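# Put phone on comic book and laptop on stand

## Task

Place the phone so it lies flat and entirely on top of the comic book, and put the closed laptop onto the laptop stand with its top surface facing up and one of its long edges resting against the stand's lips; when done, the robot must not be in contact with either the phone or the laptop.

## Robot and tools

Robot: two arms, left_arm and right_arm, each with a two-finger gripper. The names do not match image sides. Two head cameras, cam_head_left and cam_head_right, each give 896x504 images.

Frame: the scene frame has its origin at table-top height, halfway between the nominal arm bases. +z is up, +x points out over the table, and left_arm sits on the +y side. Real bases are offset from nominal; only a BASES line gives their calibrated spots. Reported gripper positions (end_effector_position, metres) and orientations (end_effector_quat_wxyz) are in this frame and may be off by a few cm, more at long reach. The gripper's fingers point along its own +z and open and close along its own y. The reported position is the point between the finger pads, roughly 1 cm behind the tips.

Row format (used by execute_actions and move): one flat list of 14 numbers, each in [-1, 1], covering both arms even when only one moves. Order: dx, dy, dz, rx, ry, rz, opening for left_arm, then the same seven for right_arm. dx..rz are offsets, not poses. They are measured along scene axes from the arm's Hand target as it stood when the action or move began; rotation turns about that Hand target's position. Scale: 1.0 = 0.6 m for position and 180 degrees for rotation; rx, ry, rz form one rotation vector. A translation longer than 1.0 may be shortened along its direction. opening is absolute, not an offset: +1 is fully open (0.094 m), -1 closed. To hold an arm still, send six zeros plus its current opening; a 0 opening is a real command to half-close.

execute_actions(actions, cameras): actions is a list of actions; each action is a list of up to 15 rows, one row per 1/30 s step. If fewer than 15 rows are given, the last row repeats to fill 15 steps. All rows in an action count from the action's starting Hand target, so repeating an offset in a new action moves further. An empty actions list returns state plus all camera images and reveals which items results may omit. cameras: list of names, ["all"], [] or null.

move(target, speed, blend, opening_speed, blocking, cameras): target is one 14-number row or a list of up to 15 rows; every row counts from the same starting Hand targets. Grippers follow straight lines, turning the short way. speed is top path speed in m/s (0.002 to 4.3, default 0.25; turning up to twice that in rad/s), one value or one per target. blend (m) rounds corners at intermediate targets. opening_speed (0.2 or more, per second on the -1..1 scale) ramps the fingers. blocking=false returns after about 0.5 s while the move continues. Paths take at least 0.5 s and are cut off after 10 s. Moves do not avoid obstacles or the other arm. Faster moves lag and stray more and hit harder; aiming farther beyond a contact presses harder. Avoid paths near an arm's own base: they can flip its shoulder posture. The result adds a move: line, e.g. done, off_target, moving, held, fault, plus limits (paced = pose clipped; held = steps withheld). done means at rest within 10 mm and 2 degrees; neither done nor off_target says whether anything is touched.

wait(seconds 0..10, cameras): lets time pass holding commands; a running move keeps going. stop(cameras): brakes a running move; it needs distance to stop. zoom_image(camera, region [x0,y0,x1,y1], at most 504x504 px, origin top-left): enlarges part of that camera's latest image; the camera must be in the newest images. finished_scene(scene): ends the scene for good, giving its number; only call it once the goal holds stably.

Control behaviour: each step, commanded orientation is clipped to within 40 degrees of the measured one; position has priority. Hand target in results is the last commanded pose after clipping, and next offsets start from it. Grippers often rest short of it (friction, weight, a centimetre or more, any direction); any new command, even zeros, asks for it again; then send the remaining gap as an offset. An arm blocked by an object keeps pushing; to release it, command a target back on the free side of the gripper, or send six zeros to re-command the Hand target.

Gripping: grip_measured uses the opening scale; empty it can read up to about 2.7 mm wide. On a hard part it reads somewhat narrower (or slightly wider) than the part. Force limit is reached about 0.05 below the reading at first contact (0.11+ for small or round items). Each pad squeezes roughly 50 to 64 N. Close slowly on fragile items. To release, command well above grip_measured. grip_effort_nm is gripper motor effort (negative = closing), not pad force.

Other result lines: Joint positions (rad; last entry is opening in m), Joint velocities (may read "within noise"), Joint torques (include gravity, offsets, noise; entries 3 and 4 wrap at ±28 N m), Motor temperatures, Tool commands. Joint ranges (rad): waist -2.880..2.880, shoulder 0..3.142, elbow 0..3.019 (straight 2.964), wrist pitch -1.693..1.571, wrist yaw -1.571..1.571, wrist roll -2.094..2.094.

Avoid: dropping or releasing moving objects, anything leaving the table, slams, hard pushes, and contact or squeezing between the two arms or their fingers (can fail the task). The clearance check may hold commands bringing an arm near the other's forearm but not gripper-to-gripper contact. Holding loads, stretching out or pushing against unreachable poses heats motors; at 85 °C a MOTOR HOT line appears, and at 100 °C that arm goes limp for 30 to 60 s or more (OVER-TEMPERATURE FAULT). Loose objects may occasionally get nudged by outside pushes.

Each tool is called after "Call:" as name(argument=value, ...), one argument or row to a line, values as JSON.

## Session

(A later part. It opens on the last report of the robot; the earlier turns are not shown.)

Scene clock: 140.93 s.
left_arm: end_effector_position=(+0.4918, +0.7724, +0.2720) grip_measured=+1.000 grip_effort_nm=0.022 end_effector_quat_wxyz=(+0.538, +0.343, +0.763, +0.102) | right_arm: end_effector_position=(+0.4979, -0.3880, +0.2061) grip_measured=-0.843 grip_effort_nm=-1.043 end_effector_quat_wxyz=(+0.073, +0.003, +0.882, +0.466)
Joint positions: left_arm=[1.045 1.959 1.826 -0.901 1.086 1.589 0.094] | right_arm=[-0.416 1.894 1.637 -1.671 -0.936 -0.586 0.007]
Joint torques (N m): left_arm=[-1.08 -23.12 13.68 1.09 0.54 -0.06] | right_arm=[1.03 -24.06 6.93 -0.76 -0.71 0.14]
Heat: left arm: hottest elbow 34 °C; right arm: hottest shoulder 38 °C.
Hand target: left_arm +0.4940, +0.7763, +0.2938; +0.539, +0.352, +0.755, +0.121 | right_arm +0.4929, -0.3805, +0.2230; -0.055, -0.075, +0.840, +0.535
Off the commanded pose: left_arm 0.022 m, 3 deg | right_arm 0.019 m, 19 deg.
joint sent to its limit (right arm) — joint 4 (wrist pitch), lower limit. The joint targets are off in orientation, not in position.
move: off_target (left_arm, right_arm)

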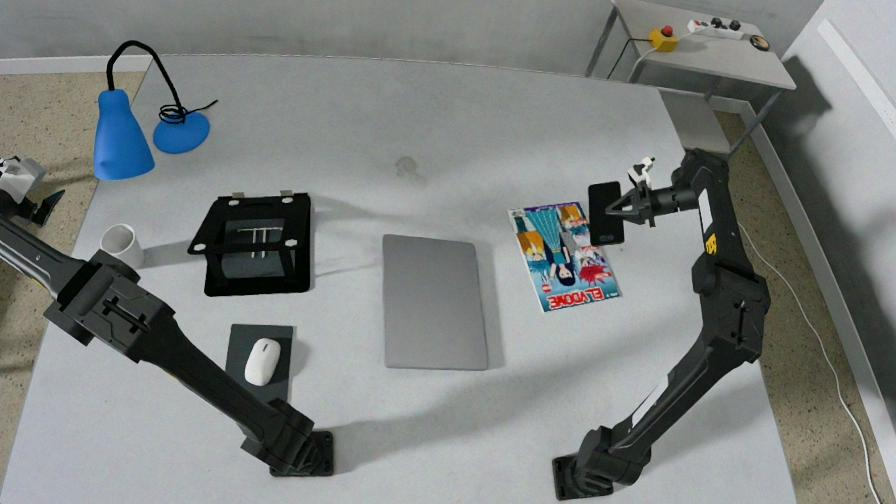

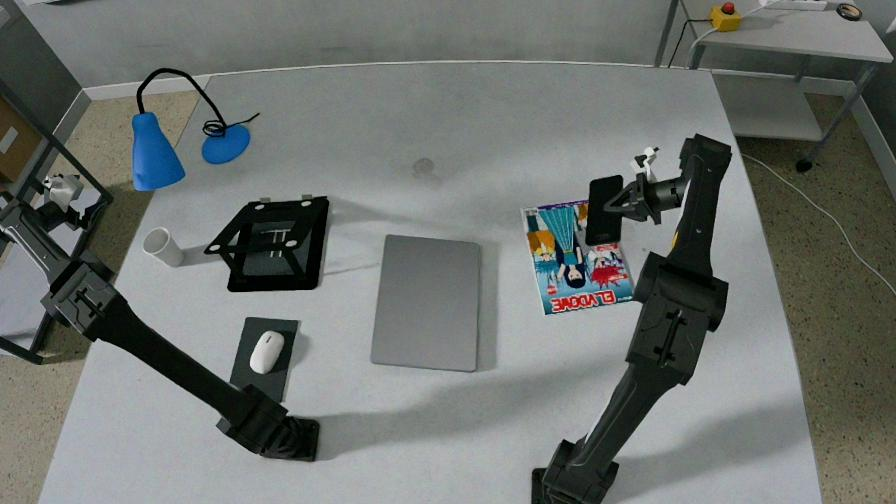

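Call:
move(
  target=[0,0,0,0,0,0,1,0,0.02,-0.2,0,0,0,-0.95],
  cameras=["all"],
)

Call:
zoom_image(
  camera="cam_head_left",
  region=[500, 160, 680, 340],
)

Call:
zoom_image(
  camera="cam_head_right",
  region=[510, 160, 690, 340],
)

Scene clock: 147.03 s.
left_arm: end_effector_position=(+0.4918, +0.7724, +0.2720) grip_measured=+1.000 grip_effort_nm=0.022 end_effector_quat_wxyz=(+0.538, +0.343, +0.763, +0.102) | right_arm: end_effector_position=(+0.4909, -0.3740, +0.0998) grip_measured=-0.843 grip_effort_nm=-1.038 end_effector_quat_wxyz=(+0.007, -0.034, +0.870, +0.492)
Joint positions: left_arm=[1.045 1.959 1.826 -0.901 1.086 1.589 0.094] | right_arm=[-0.389 2.083 1.602 -1.671 -0.904 -0.752 0.007]
Joint torques (N m): left_arm=[-1.55 -23.3 13.61 1.11 0.51 -0.06] | right_arm=[1.26 -22.12 7.09 -1.09 -0.56 0.08]
Heat: left arm: hottest elbow 34 °C; right arm: hottest shoulder 39 °C.
Hand target: left_arm +0.4939, +0.7763, +0.2941; +0.539, +0.352, +0.755, +0.121 | right_arm +0.4928, -0.3685, +0.1028; -0.055, -0.075, +0.840, +0.535
Off the commanded pose: left_arm 0.022 m, 3 deg | right_arm 0.007 m, 10 deg.
joint sent to its limit (right arm) — joint 4 (wrist pitch), lower limit. The joint targets are off in orientation, not in position.
move: off_target (left_arm, right_arm)

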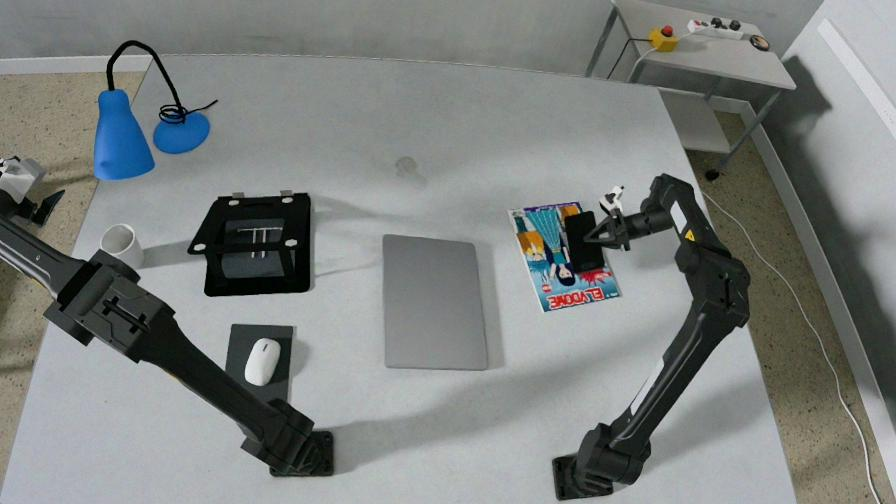

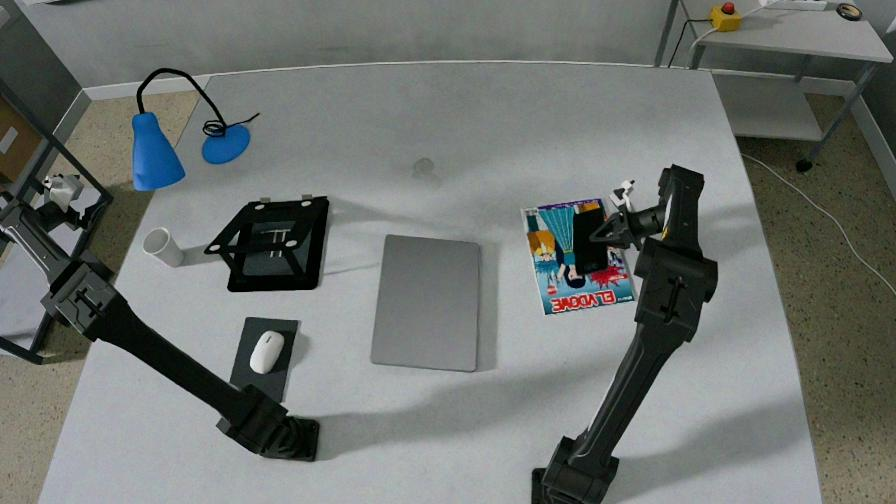

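Scaled by 2.800.

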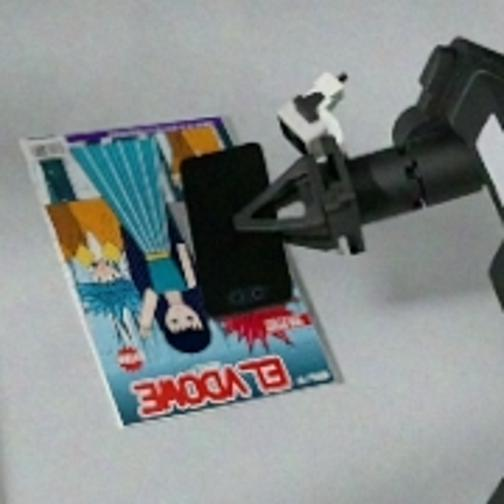

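Scaled by 2.800.

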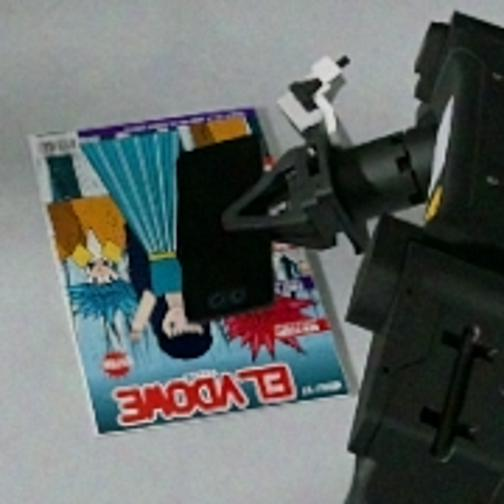

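Call:
move(
  target=[0,0,0,0,0,0,1,0,0,-0.08,0,0,0,-0.95],
  speed=0.1,
  cameras=["all"],
)

Call:
zoom_image(
  camera="cam_head_left",
  region=[500, 160, 680, 340],
)

Call:
zoom_image(
  camera="cam_head_right",
  region=[510, 160, 690, 340],
)

Scene clock: 152.13 s.
left_arm: end_effector_position=(+0.4918, +0.7724, +0.2720) grip_measured=+1.000 grip_effort_nm=0.022 end_effector_quat_wxyz=(+0.538, +0.343, +0.763, +0.102) | right_arm: end_effector_position=(+0.4854, -0.3718, +0.0554) grip_measured=-0.843 grip_effort_nm=-1.043 end_effector_quat_wxyz=(-0.015, -0.046, +0.862, +0.504)
Joint positions: left_arm=[1.045 1.959 1.826 -0.901 1.086 1.589 0.094] | right_arm=[-0.387 2.173 1.602 -1.671 -0.893 -0.818 0.007]
Joint torques (N m): left_arm=[-1.44 -23.36 13.57 1.07 0.5 -0.02] | right_arm=[1.2 -21.71 8.08 -1.21 -0.48 0]
Heat: left arm: hottest elbow 35 °C; right arm: hottest shoulder 38 °C.
Hand target: left_arm +0.4940, +0.7763, +0.2938; +0.539, +0.352, +0.755, +0.121 | right_arm +0.4929, -0.3684, +0.0549; -0.055, -0.075, +0.840, +0.535
Off the commanded pose: left_arm 0.023 m, 3 deg | right_arm 0.008 m, 7 deg.
joint sent to its limit (right arm) — joint 4 (wrist pitch), lower limit. The joint targets are off in orientation, not in position.
move: off_target (left_arm, right_arm)

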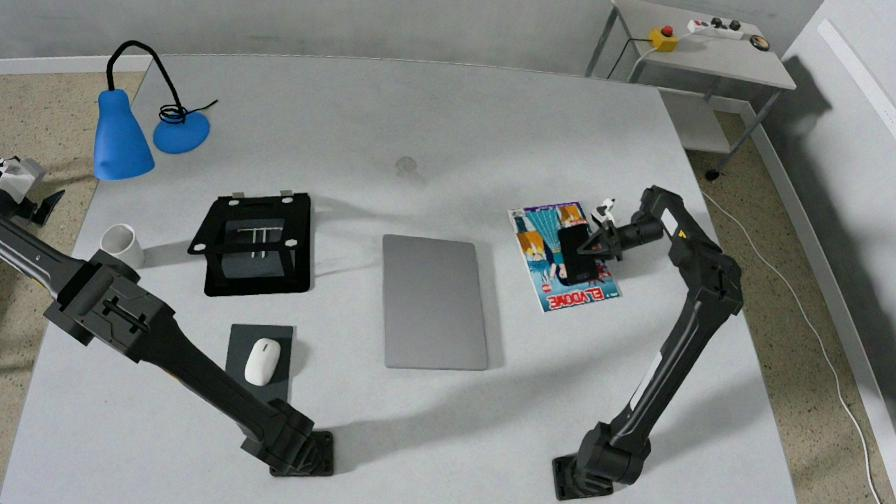

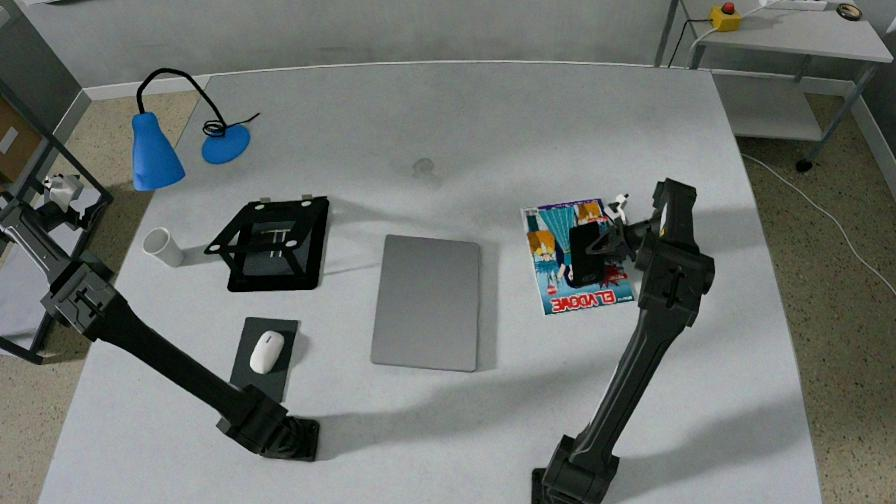

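Scaled by 2.800.

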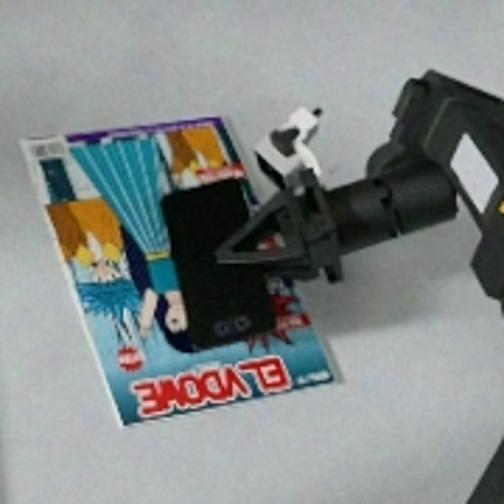

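Scaled by 2.800.

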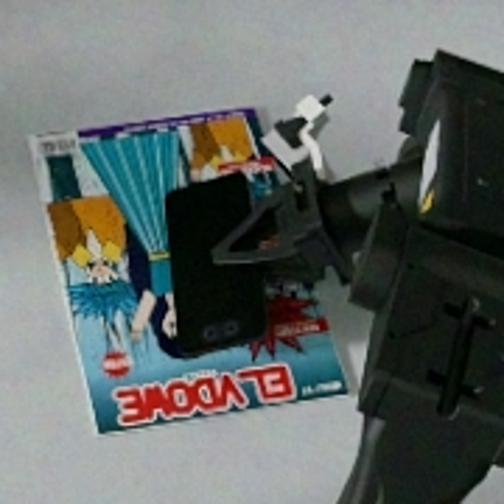

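Call:
move(
  target=[0,0,0,0,0,0,1,0,0.0,-0.037,0,0,0,-0.95],
  speed=0.06,
  cameras=["all"],
)

Call:
zoom_image(
  camera="cam_head_left",
  region=[500, 160, 680, 340],
)

Call:
zoom_image(
  camera="cam_head_right",
  region=[510, 160, 690, 340],
)

Scene clock: 157.07 s.
left_arm: end_effector_position=(+0.4918, +0.7724, +0.2720) grip_measured=+1.000 grip_effort_nm=0.022 end_effector_quat_wxyz=(+0.538, +0.343, +0.763, +0.102) | right_arm: end_effector_position=(+0.4816, -0.3707, +0.0348) grip_measured=-0.843 grip_effort_nm=-1.038 end_effector_quat_wxyz=(-0.025, -0.050, +0.858, +0.511)
Joint positions: left_arm=[1.045 1.959 1.826 -0.901 1.086 1.589 0.094] | right_arm=[-0.387 2.215 1.602 -1.671 -0.889 -0.85 0.007]
Joint torques (N m): left_arm=[-1.49 -23.77 13.78 1.18 0.5 -0.02] | right_arm=[1.2 -20.89 8.64 -1.22 -0.42 0.05]
Heat: left arm: hottest elbow 35 °C; right arm: hottest shoulder 38 °C.
Hand target: left_arm +0.4940, +0.7763, +0.2938; +0.539, +0.352, +0.755, +0.121 | right_arm +0.4929, -0.3685, +0.0328; -0.055, -0.075, +0.840, +0.535
Off the commanded pose: left_arm 0.022 m, 3 deg | right_arm 0.012 m, 6 deg.
joint sent to its limit (right arm) — joint 4 (wrist pitch), lower limit. The joint targets are off in orientation, not in position.
move: off_target (left_arm, right_arm)

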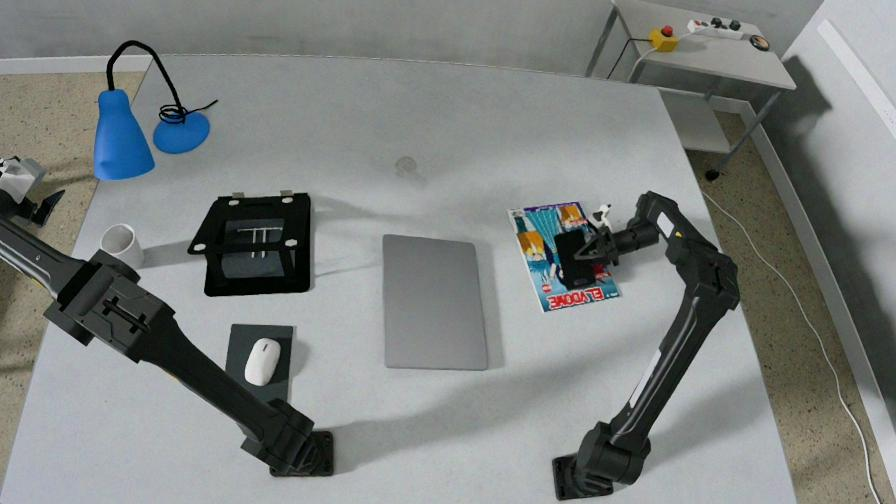

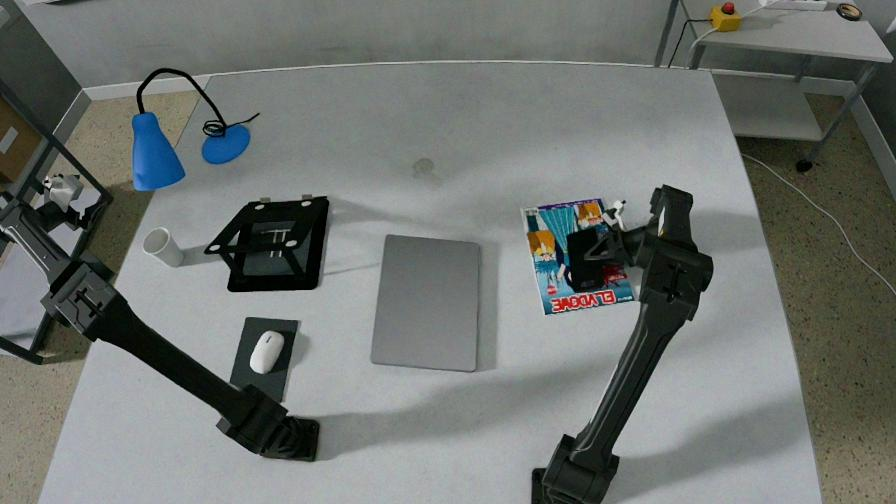

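Scaled by 2.800.

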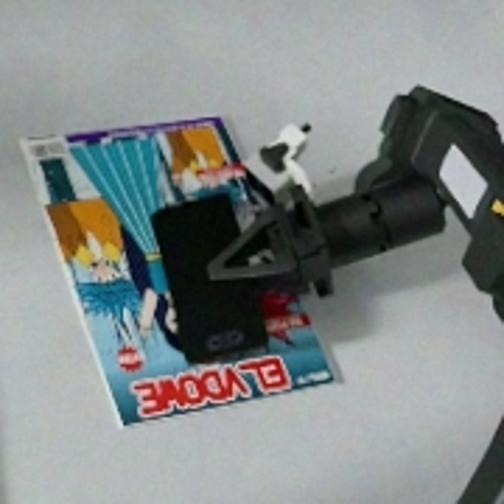

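Scaled by 2.800.

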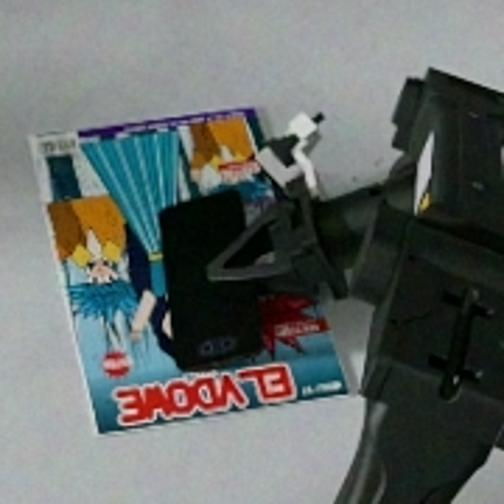

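Call:
move(
  target=[0,0,0,0,0,0,1,0.02,0.008,-0.015,0,0,0,-0.95],
  speed=0.06,
  cameras=["all"],
)

Call:
zoom_image(
  camera="cam_head_left",
  region=[520, 180, 660, 320],
)

Call:
zoom_image(
  camera="cam_head_right",
  region=[520, 180, 660, 320],
)

Scene clock: 161.47 s.
left_arm: end_effector_position=(+0.4918, +0.7724, +0.2720) grip_measured=+1.000 grip_effort_nm=0.022 end_effector_quat_wxyz=(+0.538, +0.343, +0.763, +0.102) | right_arm: end_effector_position=(+0.4913, -0.3663, +0.0339) grip_measured=-0.843 grip_effort_nm=-1.043 end_effector_quat_wxyz=(-0.024, -0.054, +0.856, +0.514)
Joint positions: left_arm=[1.045 1.959 1.826 -0.901 1.086 1.589 0.094] | right_arm=[-0.374 2.235 1.633 -1.68 -0.9 -0.849 0.007]
Joint torques (N m): left_arm=[-1.85 -23.12 13.53 1.22 0.47 -0.09] | right_arm=[1.38 -20.13 9.29 -0.88 -0.37 0.12]
Heat: left arm: hottest elbow 35 °C; right arm: hottest shoulder 38 °C.
Hand target: left_arm +0.4940, +0.7763, +0.2938; +0.539, +0.352, +0.755, +0.121 | right_arm +0.5049, -0.3638, +0.0237; -0.054, -0.075, +0.840, +0.535
Off the commanded pose: left_arm 0.022 m, 3 deg | right_arm 0.017 m, 5 deg.
joint sent to its limit (right arm) — joint 4 (wrist pitch), lower limit. The joint targets are off in orientation, not in position.
move: off_target (left_arm, right_arm)

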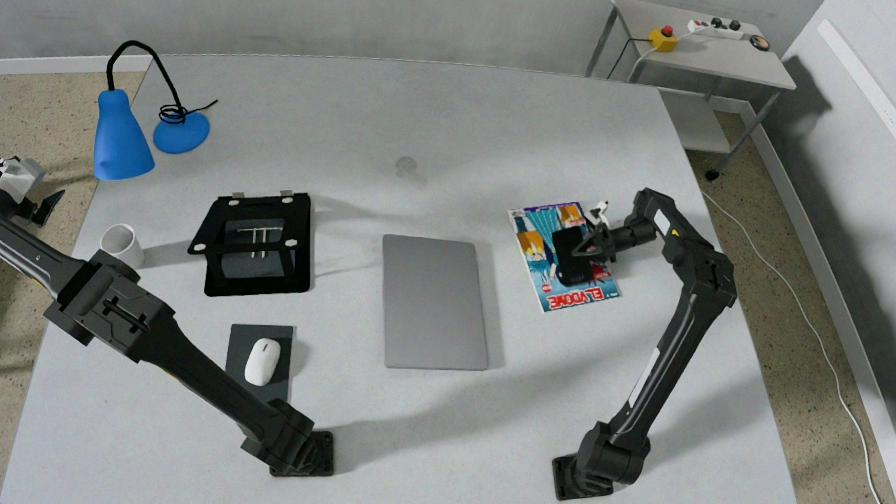

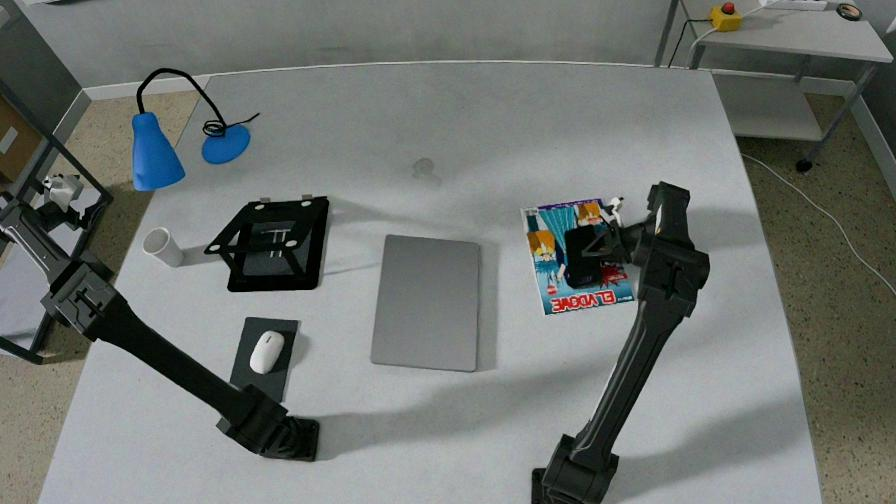

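Scaled by 3.600.

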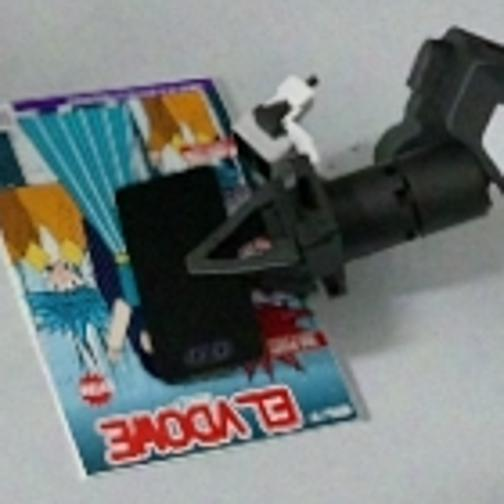

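Scaled by 3.600.

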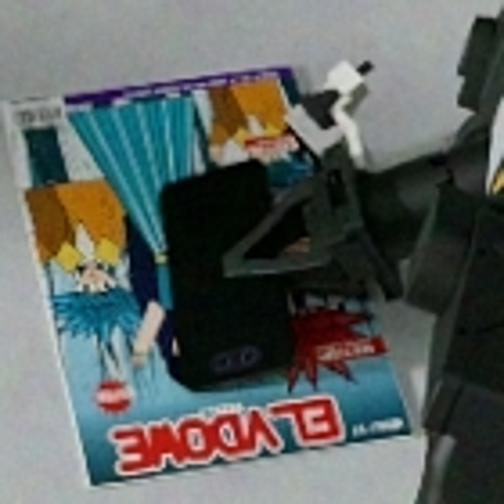

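Call:
move(
  target=[0,0,0,0,0,0,1,0.0,0.0,-0.017,0,0,0,-0.95],
  speed=0.06,
)

Call:
wait(
  seconds=0.3,
  cameras=["all"],
)

Call:
zoom_image(
  camera="cam_head_left",
  region=[520, 180, 660, 320],
)

Scene clock: 165.53 s.
left_arm: end_effector_position=(+0.4918, +0.7724, +0.2720) grip_measured=+1.000 grip_effort_nm=0.022 end_effector_quat_wxyz=(+0.538, +0.343, +0.763, +0.102) | right_arm: end_effector_position=(+0.4936, -0.3660, +0.0328) grip_measured=-0.843 grip_effort_nm=-1.038 end_effector_quat_wxyz=(-0.024, -0.053, +0.855, +0.516)
Joint positions: left_arm=[1.045 1.959 1.826 -0.901 1.086 1.589 0.094] | right_arm=[-0.373 2.243 1.642 -1.684 -0.905 -0.849 0.007]
Joint torques (N m): left_arm=[-1.49 -23.77 13.79 1.09 0.56 -0.01] | right_arm=[1.32 -19.31 9.17 -0.77 -0.19 0.01]
Heat: left arm: hottest elbow 35 °C; right arm: hottest shoulder 37 °C.
Hand target: left_arm +0.4940, +0.7763, +0.2938; +0.539, +0.352, +0.755, +0.121 | right_arm +0.5049, -0.3636, +0.0135; -0.055, -0.075, +0.840, +0.535
Off the commanded pose: left_arm 0.022 m, 3 deg | right_arm 0.022 m, 5 deg.
joint read past its limit (right arm) — joint 4 (wrist pitch), lower limit.
joint sent to its limit (right arm) — joint 4 (wrist pitch), lower limit. The joint targets are off in orientation, not in position.
move: off_target (left_arm, right_arm)

Scene clock: 165.83 s.
left_arm: end_effector_position=(+0.4918, +0.7724, +0.2720) grip_measured=+1.000 grip_effort_nm=0.022 end_effector_quat_wxyz=(+0.538, +0.343, +0.763, +0.102) | right_arm: end_effector_position=(+0.4937, -0.3660, +0.0328) grip_measured=-0.843 grip_effort_nm=-1.043 end_effector_quat_wxyz=(-0.024, -0.053, +0.855, +0.516)
Joint positions: left_arm=[1.045 1.959 1.826 -0.901 1.086 1.589 0.094] | right_arm=[-0.373 2.243 1.642 -1.684 -0.905 -0.849 0.007]
Joint torques (N m): left_arm=[-1.38 -23.82 13.83 1.21 0.54 -0.05] | right_arm=[1.32 -19.19 9.11 -0.8 -0.16 0.01]
Heat: left arm: hottest elbow 35 °C; right arm: hottest shoulder 37 °C.
Hand target: left_arm +0.4940, +0.7763, +0.2938; +0.539, +0.352, +0.755, +0.121 | right_arm +0.5049, -0.3636, +0.0135; -0.055, -0.075, +0.840, +0.535
Tool commands: left_gripper/opening=+1.0 right_gripper/opening=-0.95
Off the commanded pose: left_arm 0.022 m, 3 deg | right_arm 0.022 m, 5 deg.
joint read past its limit (right arm) — joint 4 (wrist pitch), lower limit.
wait: 0.30 s; at rest by 0.17 s

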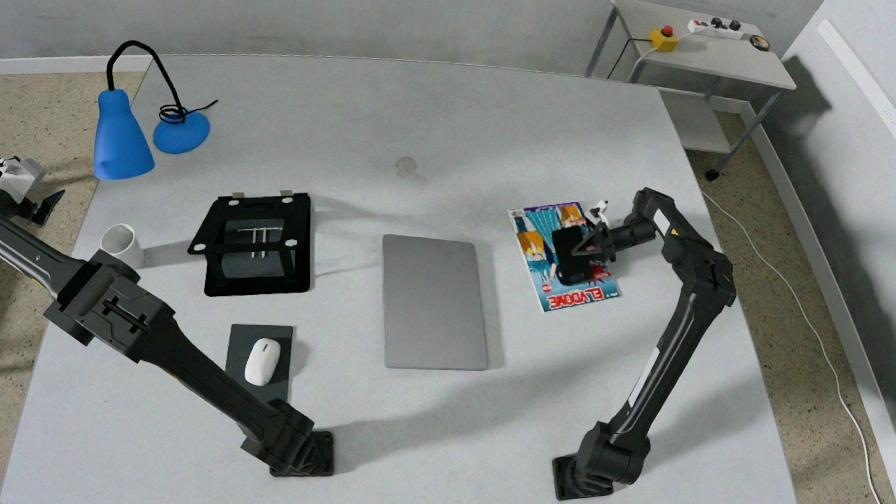

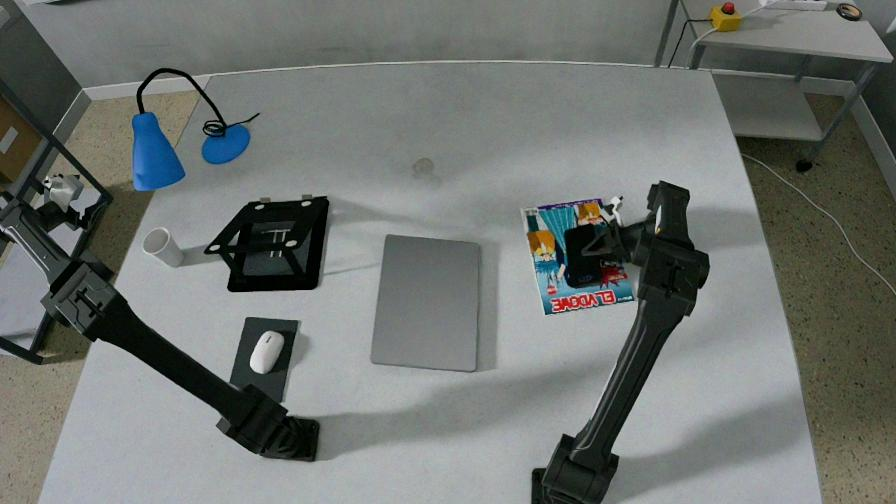

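Scaled by 3.600.

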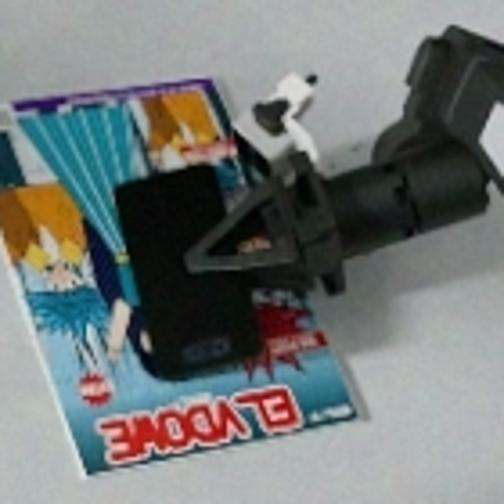

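Call:
move(
  target=[
    [0,0,0,0,0,0,1,0.0,0.0,0.012,0,0,0,-0.95],
    [0,0,0,0,0,0,1,0.0,0.0,0.012,0,0,0,-0.55],
  ],
  speed=0.06,
  opening_speed=0.2,
  cameras=["all"],
)

Call:
zoom_image(
  camera="cam_head_left",
  region=[520, 180, 660, 320],
)

Call:
zoom_image(
  camera="cam_head_right",
  region=[520, 180, 660, 320],
)

Scene clock: 176.07 s.
left_arm: end_effector_position=(+0.4918, +0.7724, +0.2720) grip_measured=+1.000 grip_effort_nm=0.022 end_effector_quat_wxyz=(+0.538, +0.343, +0.763, +0.102) | right_arm: end_effector_position=(+0.4919, -0.3655, +0.0260) grip_measured=-0.552 grip_effort_nm=0.061 end_effector_quat_wxyz=(-0.030, -0.051, +0.854, +0.517)
Joint positions: left_arm=[1.045 1.959 1.826 -0.901 1.086 1.589 0.094] | right_arm=[-0.372 2.256 1.642 -1.684 -0.9 -0.849 0.021]
Joint torques (N m): left_arm=[-1.32 -23.71 13.56 0.98 0.51 -0.03] | right_arm=[1.26 -21.48 8.83 -0.81 -0.35 0.1]
Heat: left arm: hottest elbow 35 °C; right arm: hottest shoulder 37 °C.
Hand target: left_arm +0.4940, +0.7763, +0.2938; +0.539, +0.352, +0.755, +0.121 | right_arm +0.5049, -0.3637, +0.0207; -0.055, -0.075, +0.840, +0.535
Off the commanded pose: left_arm 0.022 m, 3 deg | right_arm 0.014 m, 5 deg.
joint read past its limit (right arm) — joint 4 (wrist pitch), lower limit.
joint sent to its limit (right arm) — joint 4 (wrist pitch), lower limit. The joint targets are off in orientation, not in position.
move: off_target (left_arm, right_arm); target 2's new opening was sent with right_arm's hand 0.017 m and 5 deg from that target

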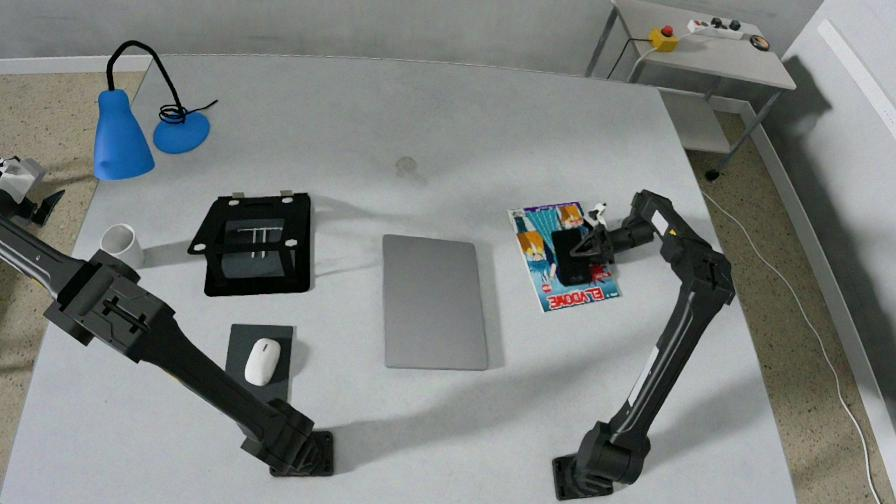

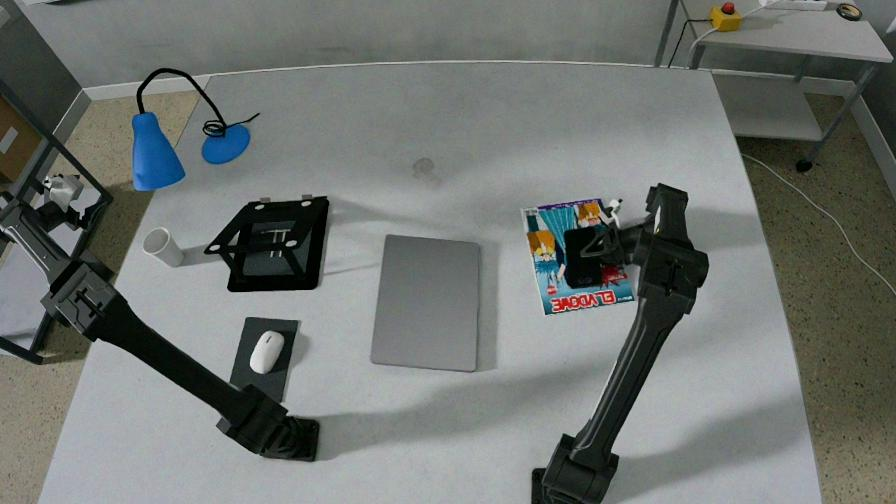

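Scaled by 3.600.

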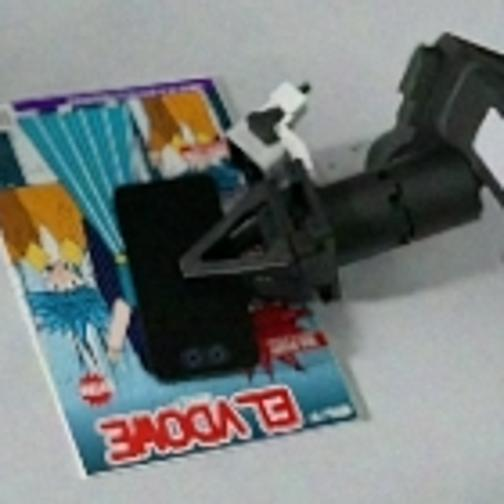

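Scaled by 3.600.

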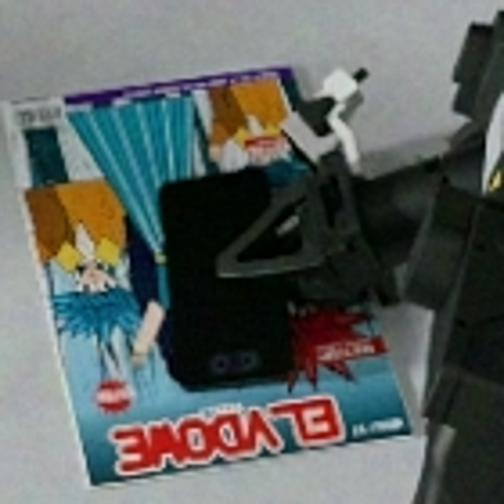

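Call:
move(
  target=[
    [0,0,0,0,0,0,1,0.018,-0.12,0.0,0,0,0,-0.55],
    [0,0,0,0,0,0,1,0.02,-0.16,0.14,0,0,0,-0.55],
  ],
  speed=0.07,
  cameras=["all"],
)

Call:
zoom_image(
  camera="cam_head_left",
  region=[520, 180, 660, 320],
)

Call:
zoom_image(
  camera="cam_head_right",
  region=[520, 180, 660, 320],
)

Scene clock: 182.33 s.
left_arm: end_effector_position=(+0.4918, +0.7724, +0.2720) grip_measured=+1.000 grip_effort_nm=0.027 end_effector_quat_wxyz=(+0.538, +0.343, +0.763, +0.102) | right_arm: end_effector_position=(+0.5063, -0.4469, +0.0857) grip_measured=-0.551 grip_effort_nm=0.056 end_effector_quat_wxyz=(+0.032, -0.012, +0.884, +0.466)
Joint positions: left_arm=[1.045 1.959 1.826 -0.901 1.086 1.589 0.094] | right_arm=[-0.492 2.162 1.725 -1.684 -0.849 -0.768 0.021]
Joint torques (N m): left_arm=[-1.49 -24.12 13.65 1.13 0.53 -0.06] | right_arm=[-0.38 -25.35 9.36 -0.59 -0.46 0.16]
Heat: left arm: hottest elbow 35 °C; right arm: hottest shoulder 37 °C.
Hand target: left_arm +0.4940, +0.7763, +0.2938; +0.539, +0.352, +0.755, +0.121 | right_arm +0.5169, -0.4597, +0.1046; -0.055, -0.075, +0.840, +0.535
Off the commanded pose: left_arm 0.022 m, 3 deg | right_arm 0.025 m, 15 deg.
joint read past its limit (right arm) — joint 4 (wrist pitch), lower limit.
joint sent to its limit (right arm) — joint 4 (wrist pitch), lower limit. The joint targets are off in orientation, not in position.
move: off_target (left_arm, right_arm)

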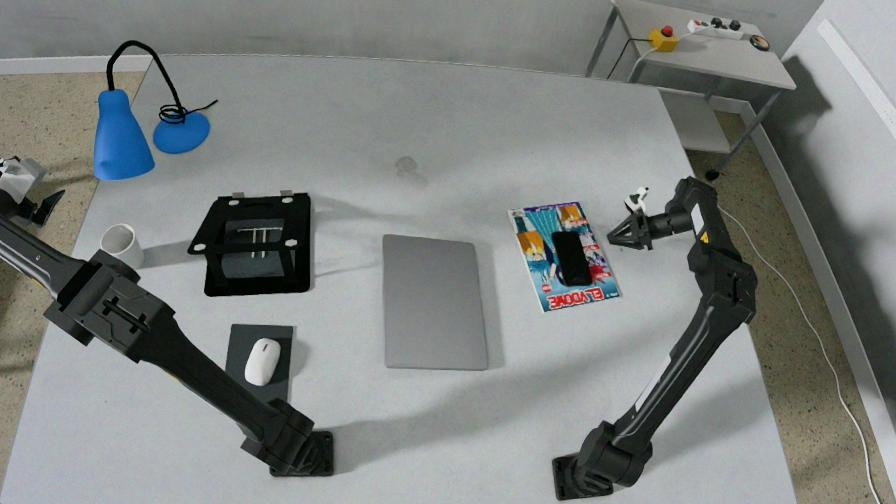

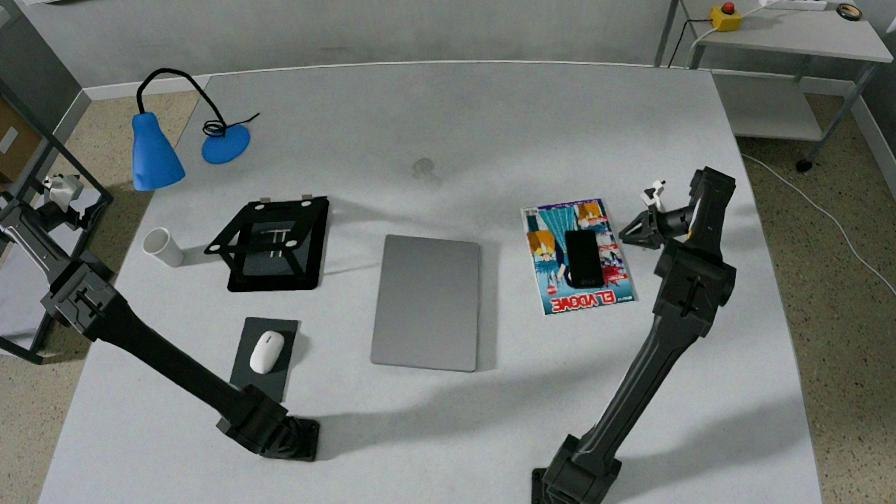

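Scaled by 3.600.

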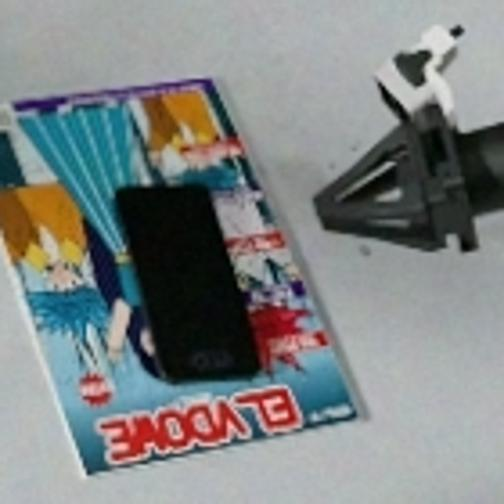

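Scaled by 3.600.

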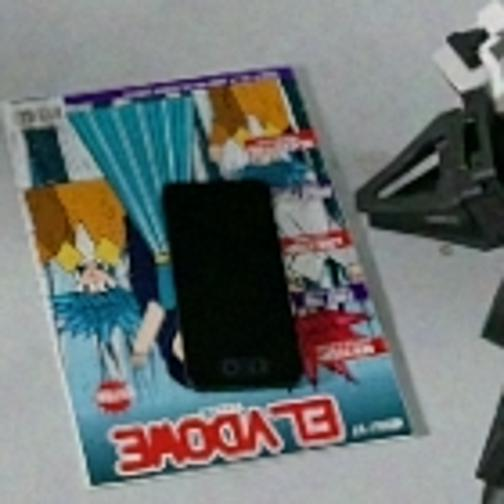

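Call:
move(
  target=[
    [0,0,0.05,-0.04,0.18,0.12,1,0,-0.05,0.2,0,0,0,-0.55],
    [0.11,-0.45,0.0,-0.084,0.374,0.244,-1,-0.61,0.43,0.2,-0.36,-0.037,-0.05,-1],
  ],
  blend=0.03,
  cameras=["all"],
)

Scene clock: 296.50 s.
left_arm: end_effector_position=(+0.5660, +0.5120, +0.2836) grip_measured=-0.978 grip_effort_nm=-0.901 end_effector_quat_wxyz=(+0.028, +0.003, +1.000, +0.013) | right_arm: end_effector_position=(+0.1552, -0.2020, +0.2287) grip_measured=-0.991 grip_effort_nm=-0.491 end_effector_quat_wxyz=(+0.009, +0.002, +1.000, +0.006)
Joint positions: left_arm=[0.439 1.895 2.056 -1.67 0.003 0.473 0.001] | right_arm=[0.524 0.859 0.892 -1.582 -0.001 0.533 0]
Joint torques (N m): left_arm=[-2.02 -22.71 9.66 -0.05 -0.08 -0.08] | right_arm=[1.44 -3.72 7.83 -0.16 0.13 0.22]
Motor temperatures (°C): left_arm=[23 32 36 24 28 24 27] | right_arm=[27 43 39 25 24 23 25]
Heat: left arm: hottest elbow 36 °C; right arm: hottest shoulder 43 °C.
Hand target: left_arm +0.5600, +0.5062, +0.2940; +0.001, +0.001, +1.000, +0.000 | right_arm +0.1509, -0.2017, +0.2247; +0.000, -0.001, +1.000, +0.000
Off the commanded pose: left_arm 0.013 m, 3 deg | right_arm 0.006 m, 1 deg.
joint sent to its limit (left arm) — joint 4 (wrist pitch), lower limit. The joint targets are off in orientation, not in position.
move: off_target (left_arm); target 2's new opening was sent with left_arm's hand 0.013 m and 3 deg from that target

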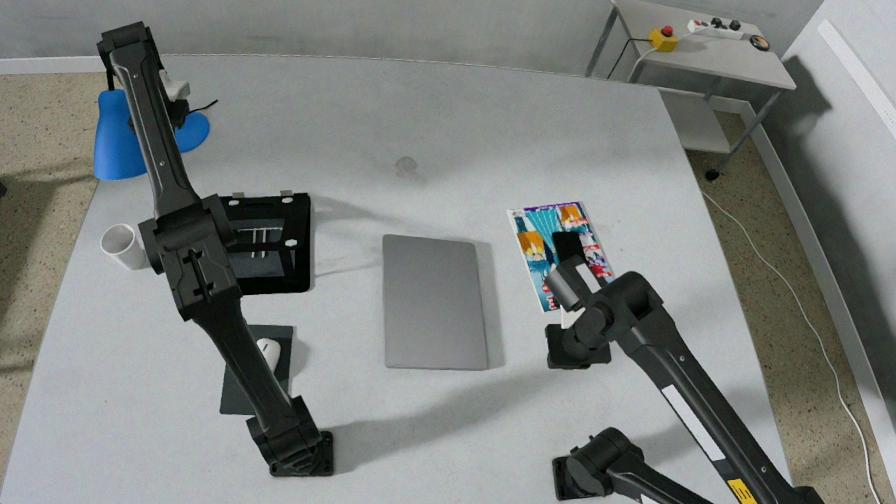

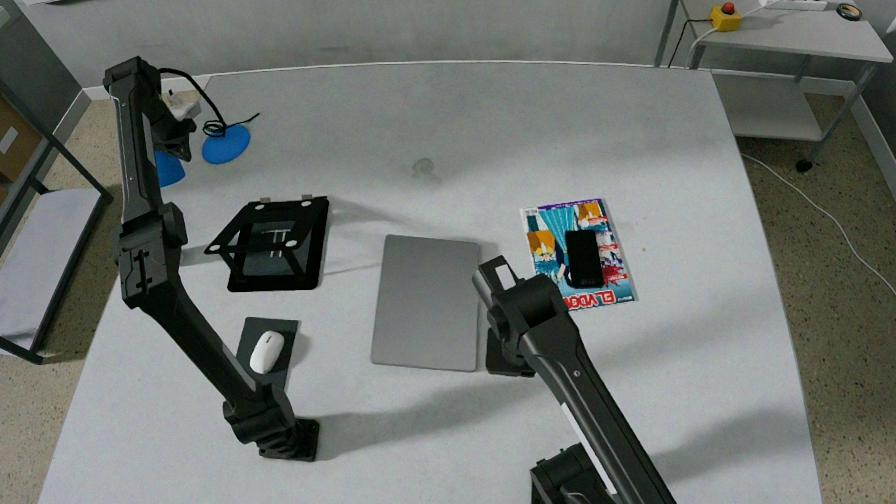

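Call:
move(
  target=[0,-0.72,-0.16,0,0,0,-1,0,0.21,-0.17,0,0,0,-1],
  cameras=["all"],
)

Call:
zoom_image(
  camera="cam_head_right",
  region=[340, 150, 560, 390],
)

Call:
zoom_image(
  camera="cam_head_left",
  region=[340, 150, 560, 390],
)

Scene clock: 303.30 s.
left_arm: end_effector_position=(+0.5473, +0.0777, +0.1859) grip_measured=-0.981 grip_effort_nm=-0.994 end_effector_quat_wxyz=(-0.020, +0.006, +1.000, +0.006) | right_arm: end_effector_position=(+0.1544, -0.0770, +0.1309) grip_measured=-0.991 grip_effort_nm=-0.491 end_effector_quat_wxyz=(+0.004, +0.002, +1.000, +0.006)
Joint positions: left_arm=[-0.337 1.8 1.663 -1.475 -0.001 -0.296 0.001] | right_arm=[0.899 1.158 0.817 -1.214 -0.001 0.908 0]
Joint torques (N m): left_arm=[-1.38 -19.02 13.48 0.65 0 -0.11] | right_arm=[1.38 -7.18 7.04 0.49 0.14 0.21]
Heat: left arm: hottest elbow 36 °C; right arm: hottest shoulder 41 °C.
Hand target: left_arm +0.5600, +0.0742, +0.1979; +0.001, +0.001, +1.000, +0.000 | right_arm +0.1509, -0.0757, +0.1226; +0.000, -0.001, +1.000, +0.000
Off the commanded pose: left_arm 0.018 m, 3 deg | right_arm 0.009 m, 1 deg.
move: off_target (left_arm)

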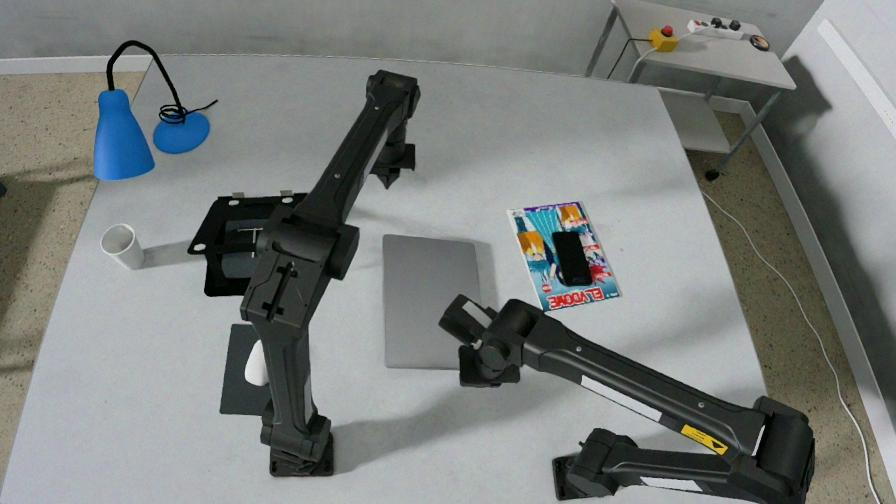

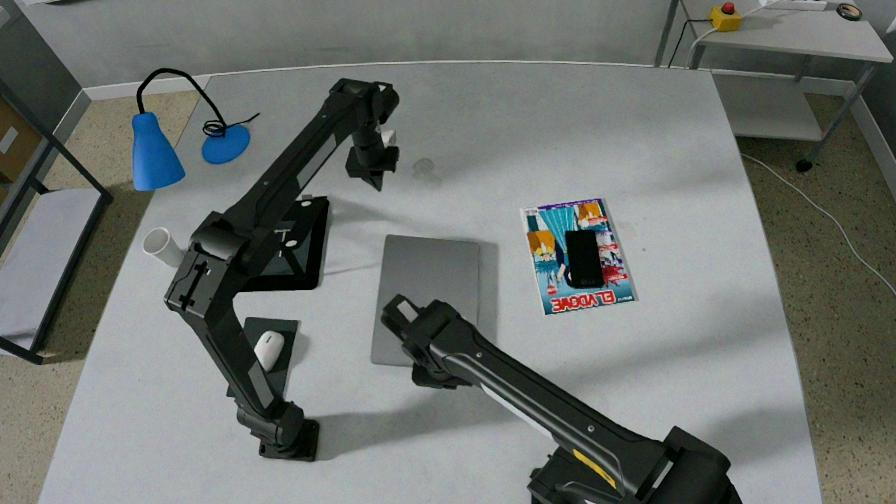

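Scaled by 2.100.

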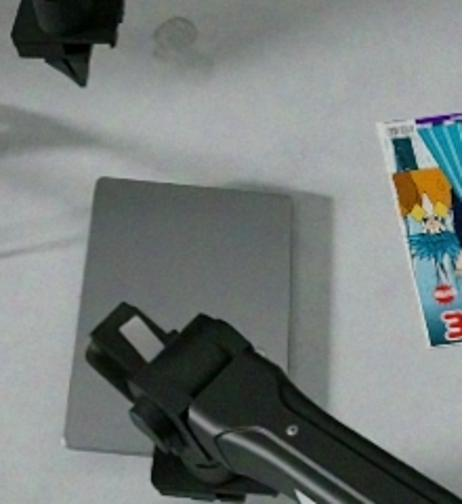

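Scaled by 2.100.

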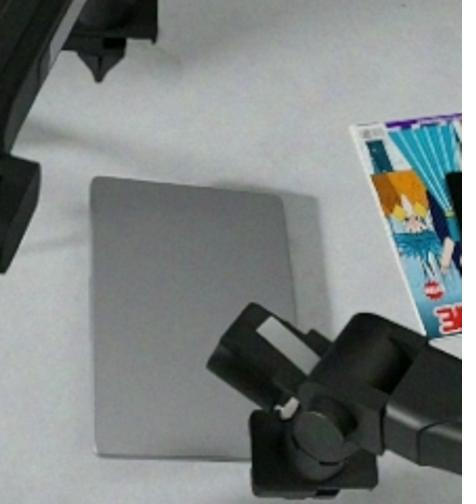

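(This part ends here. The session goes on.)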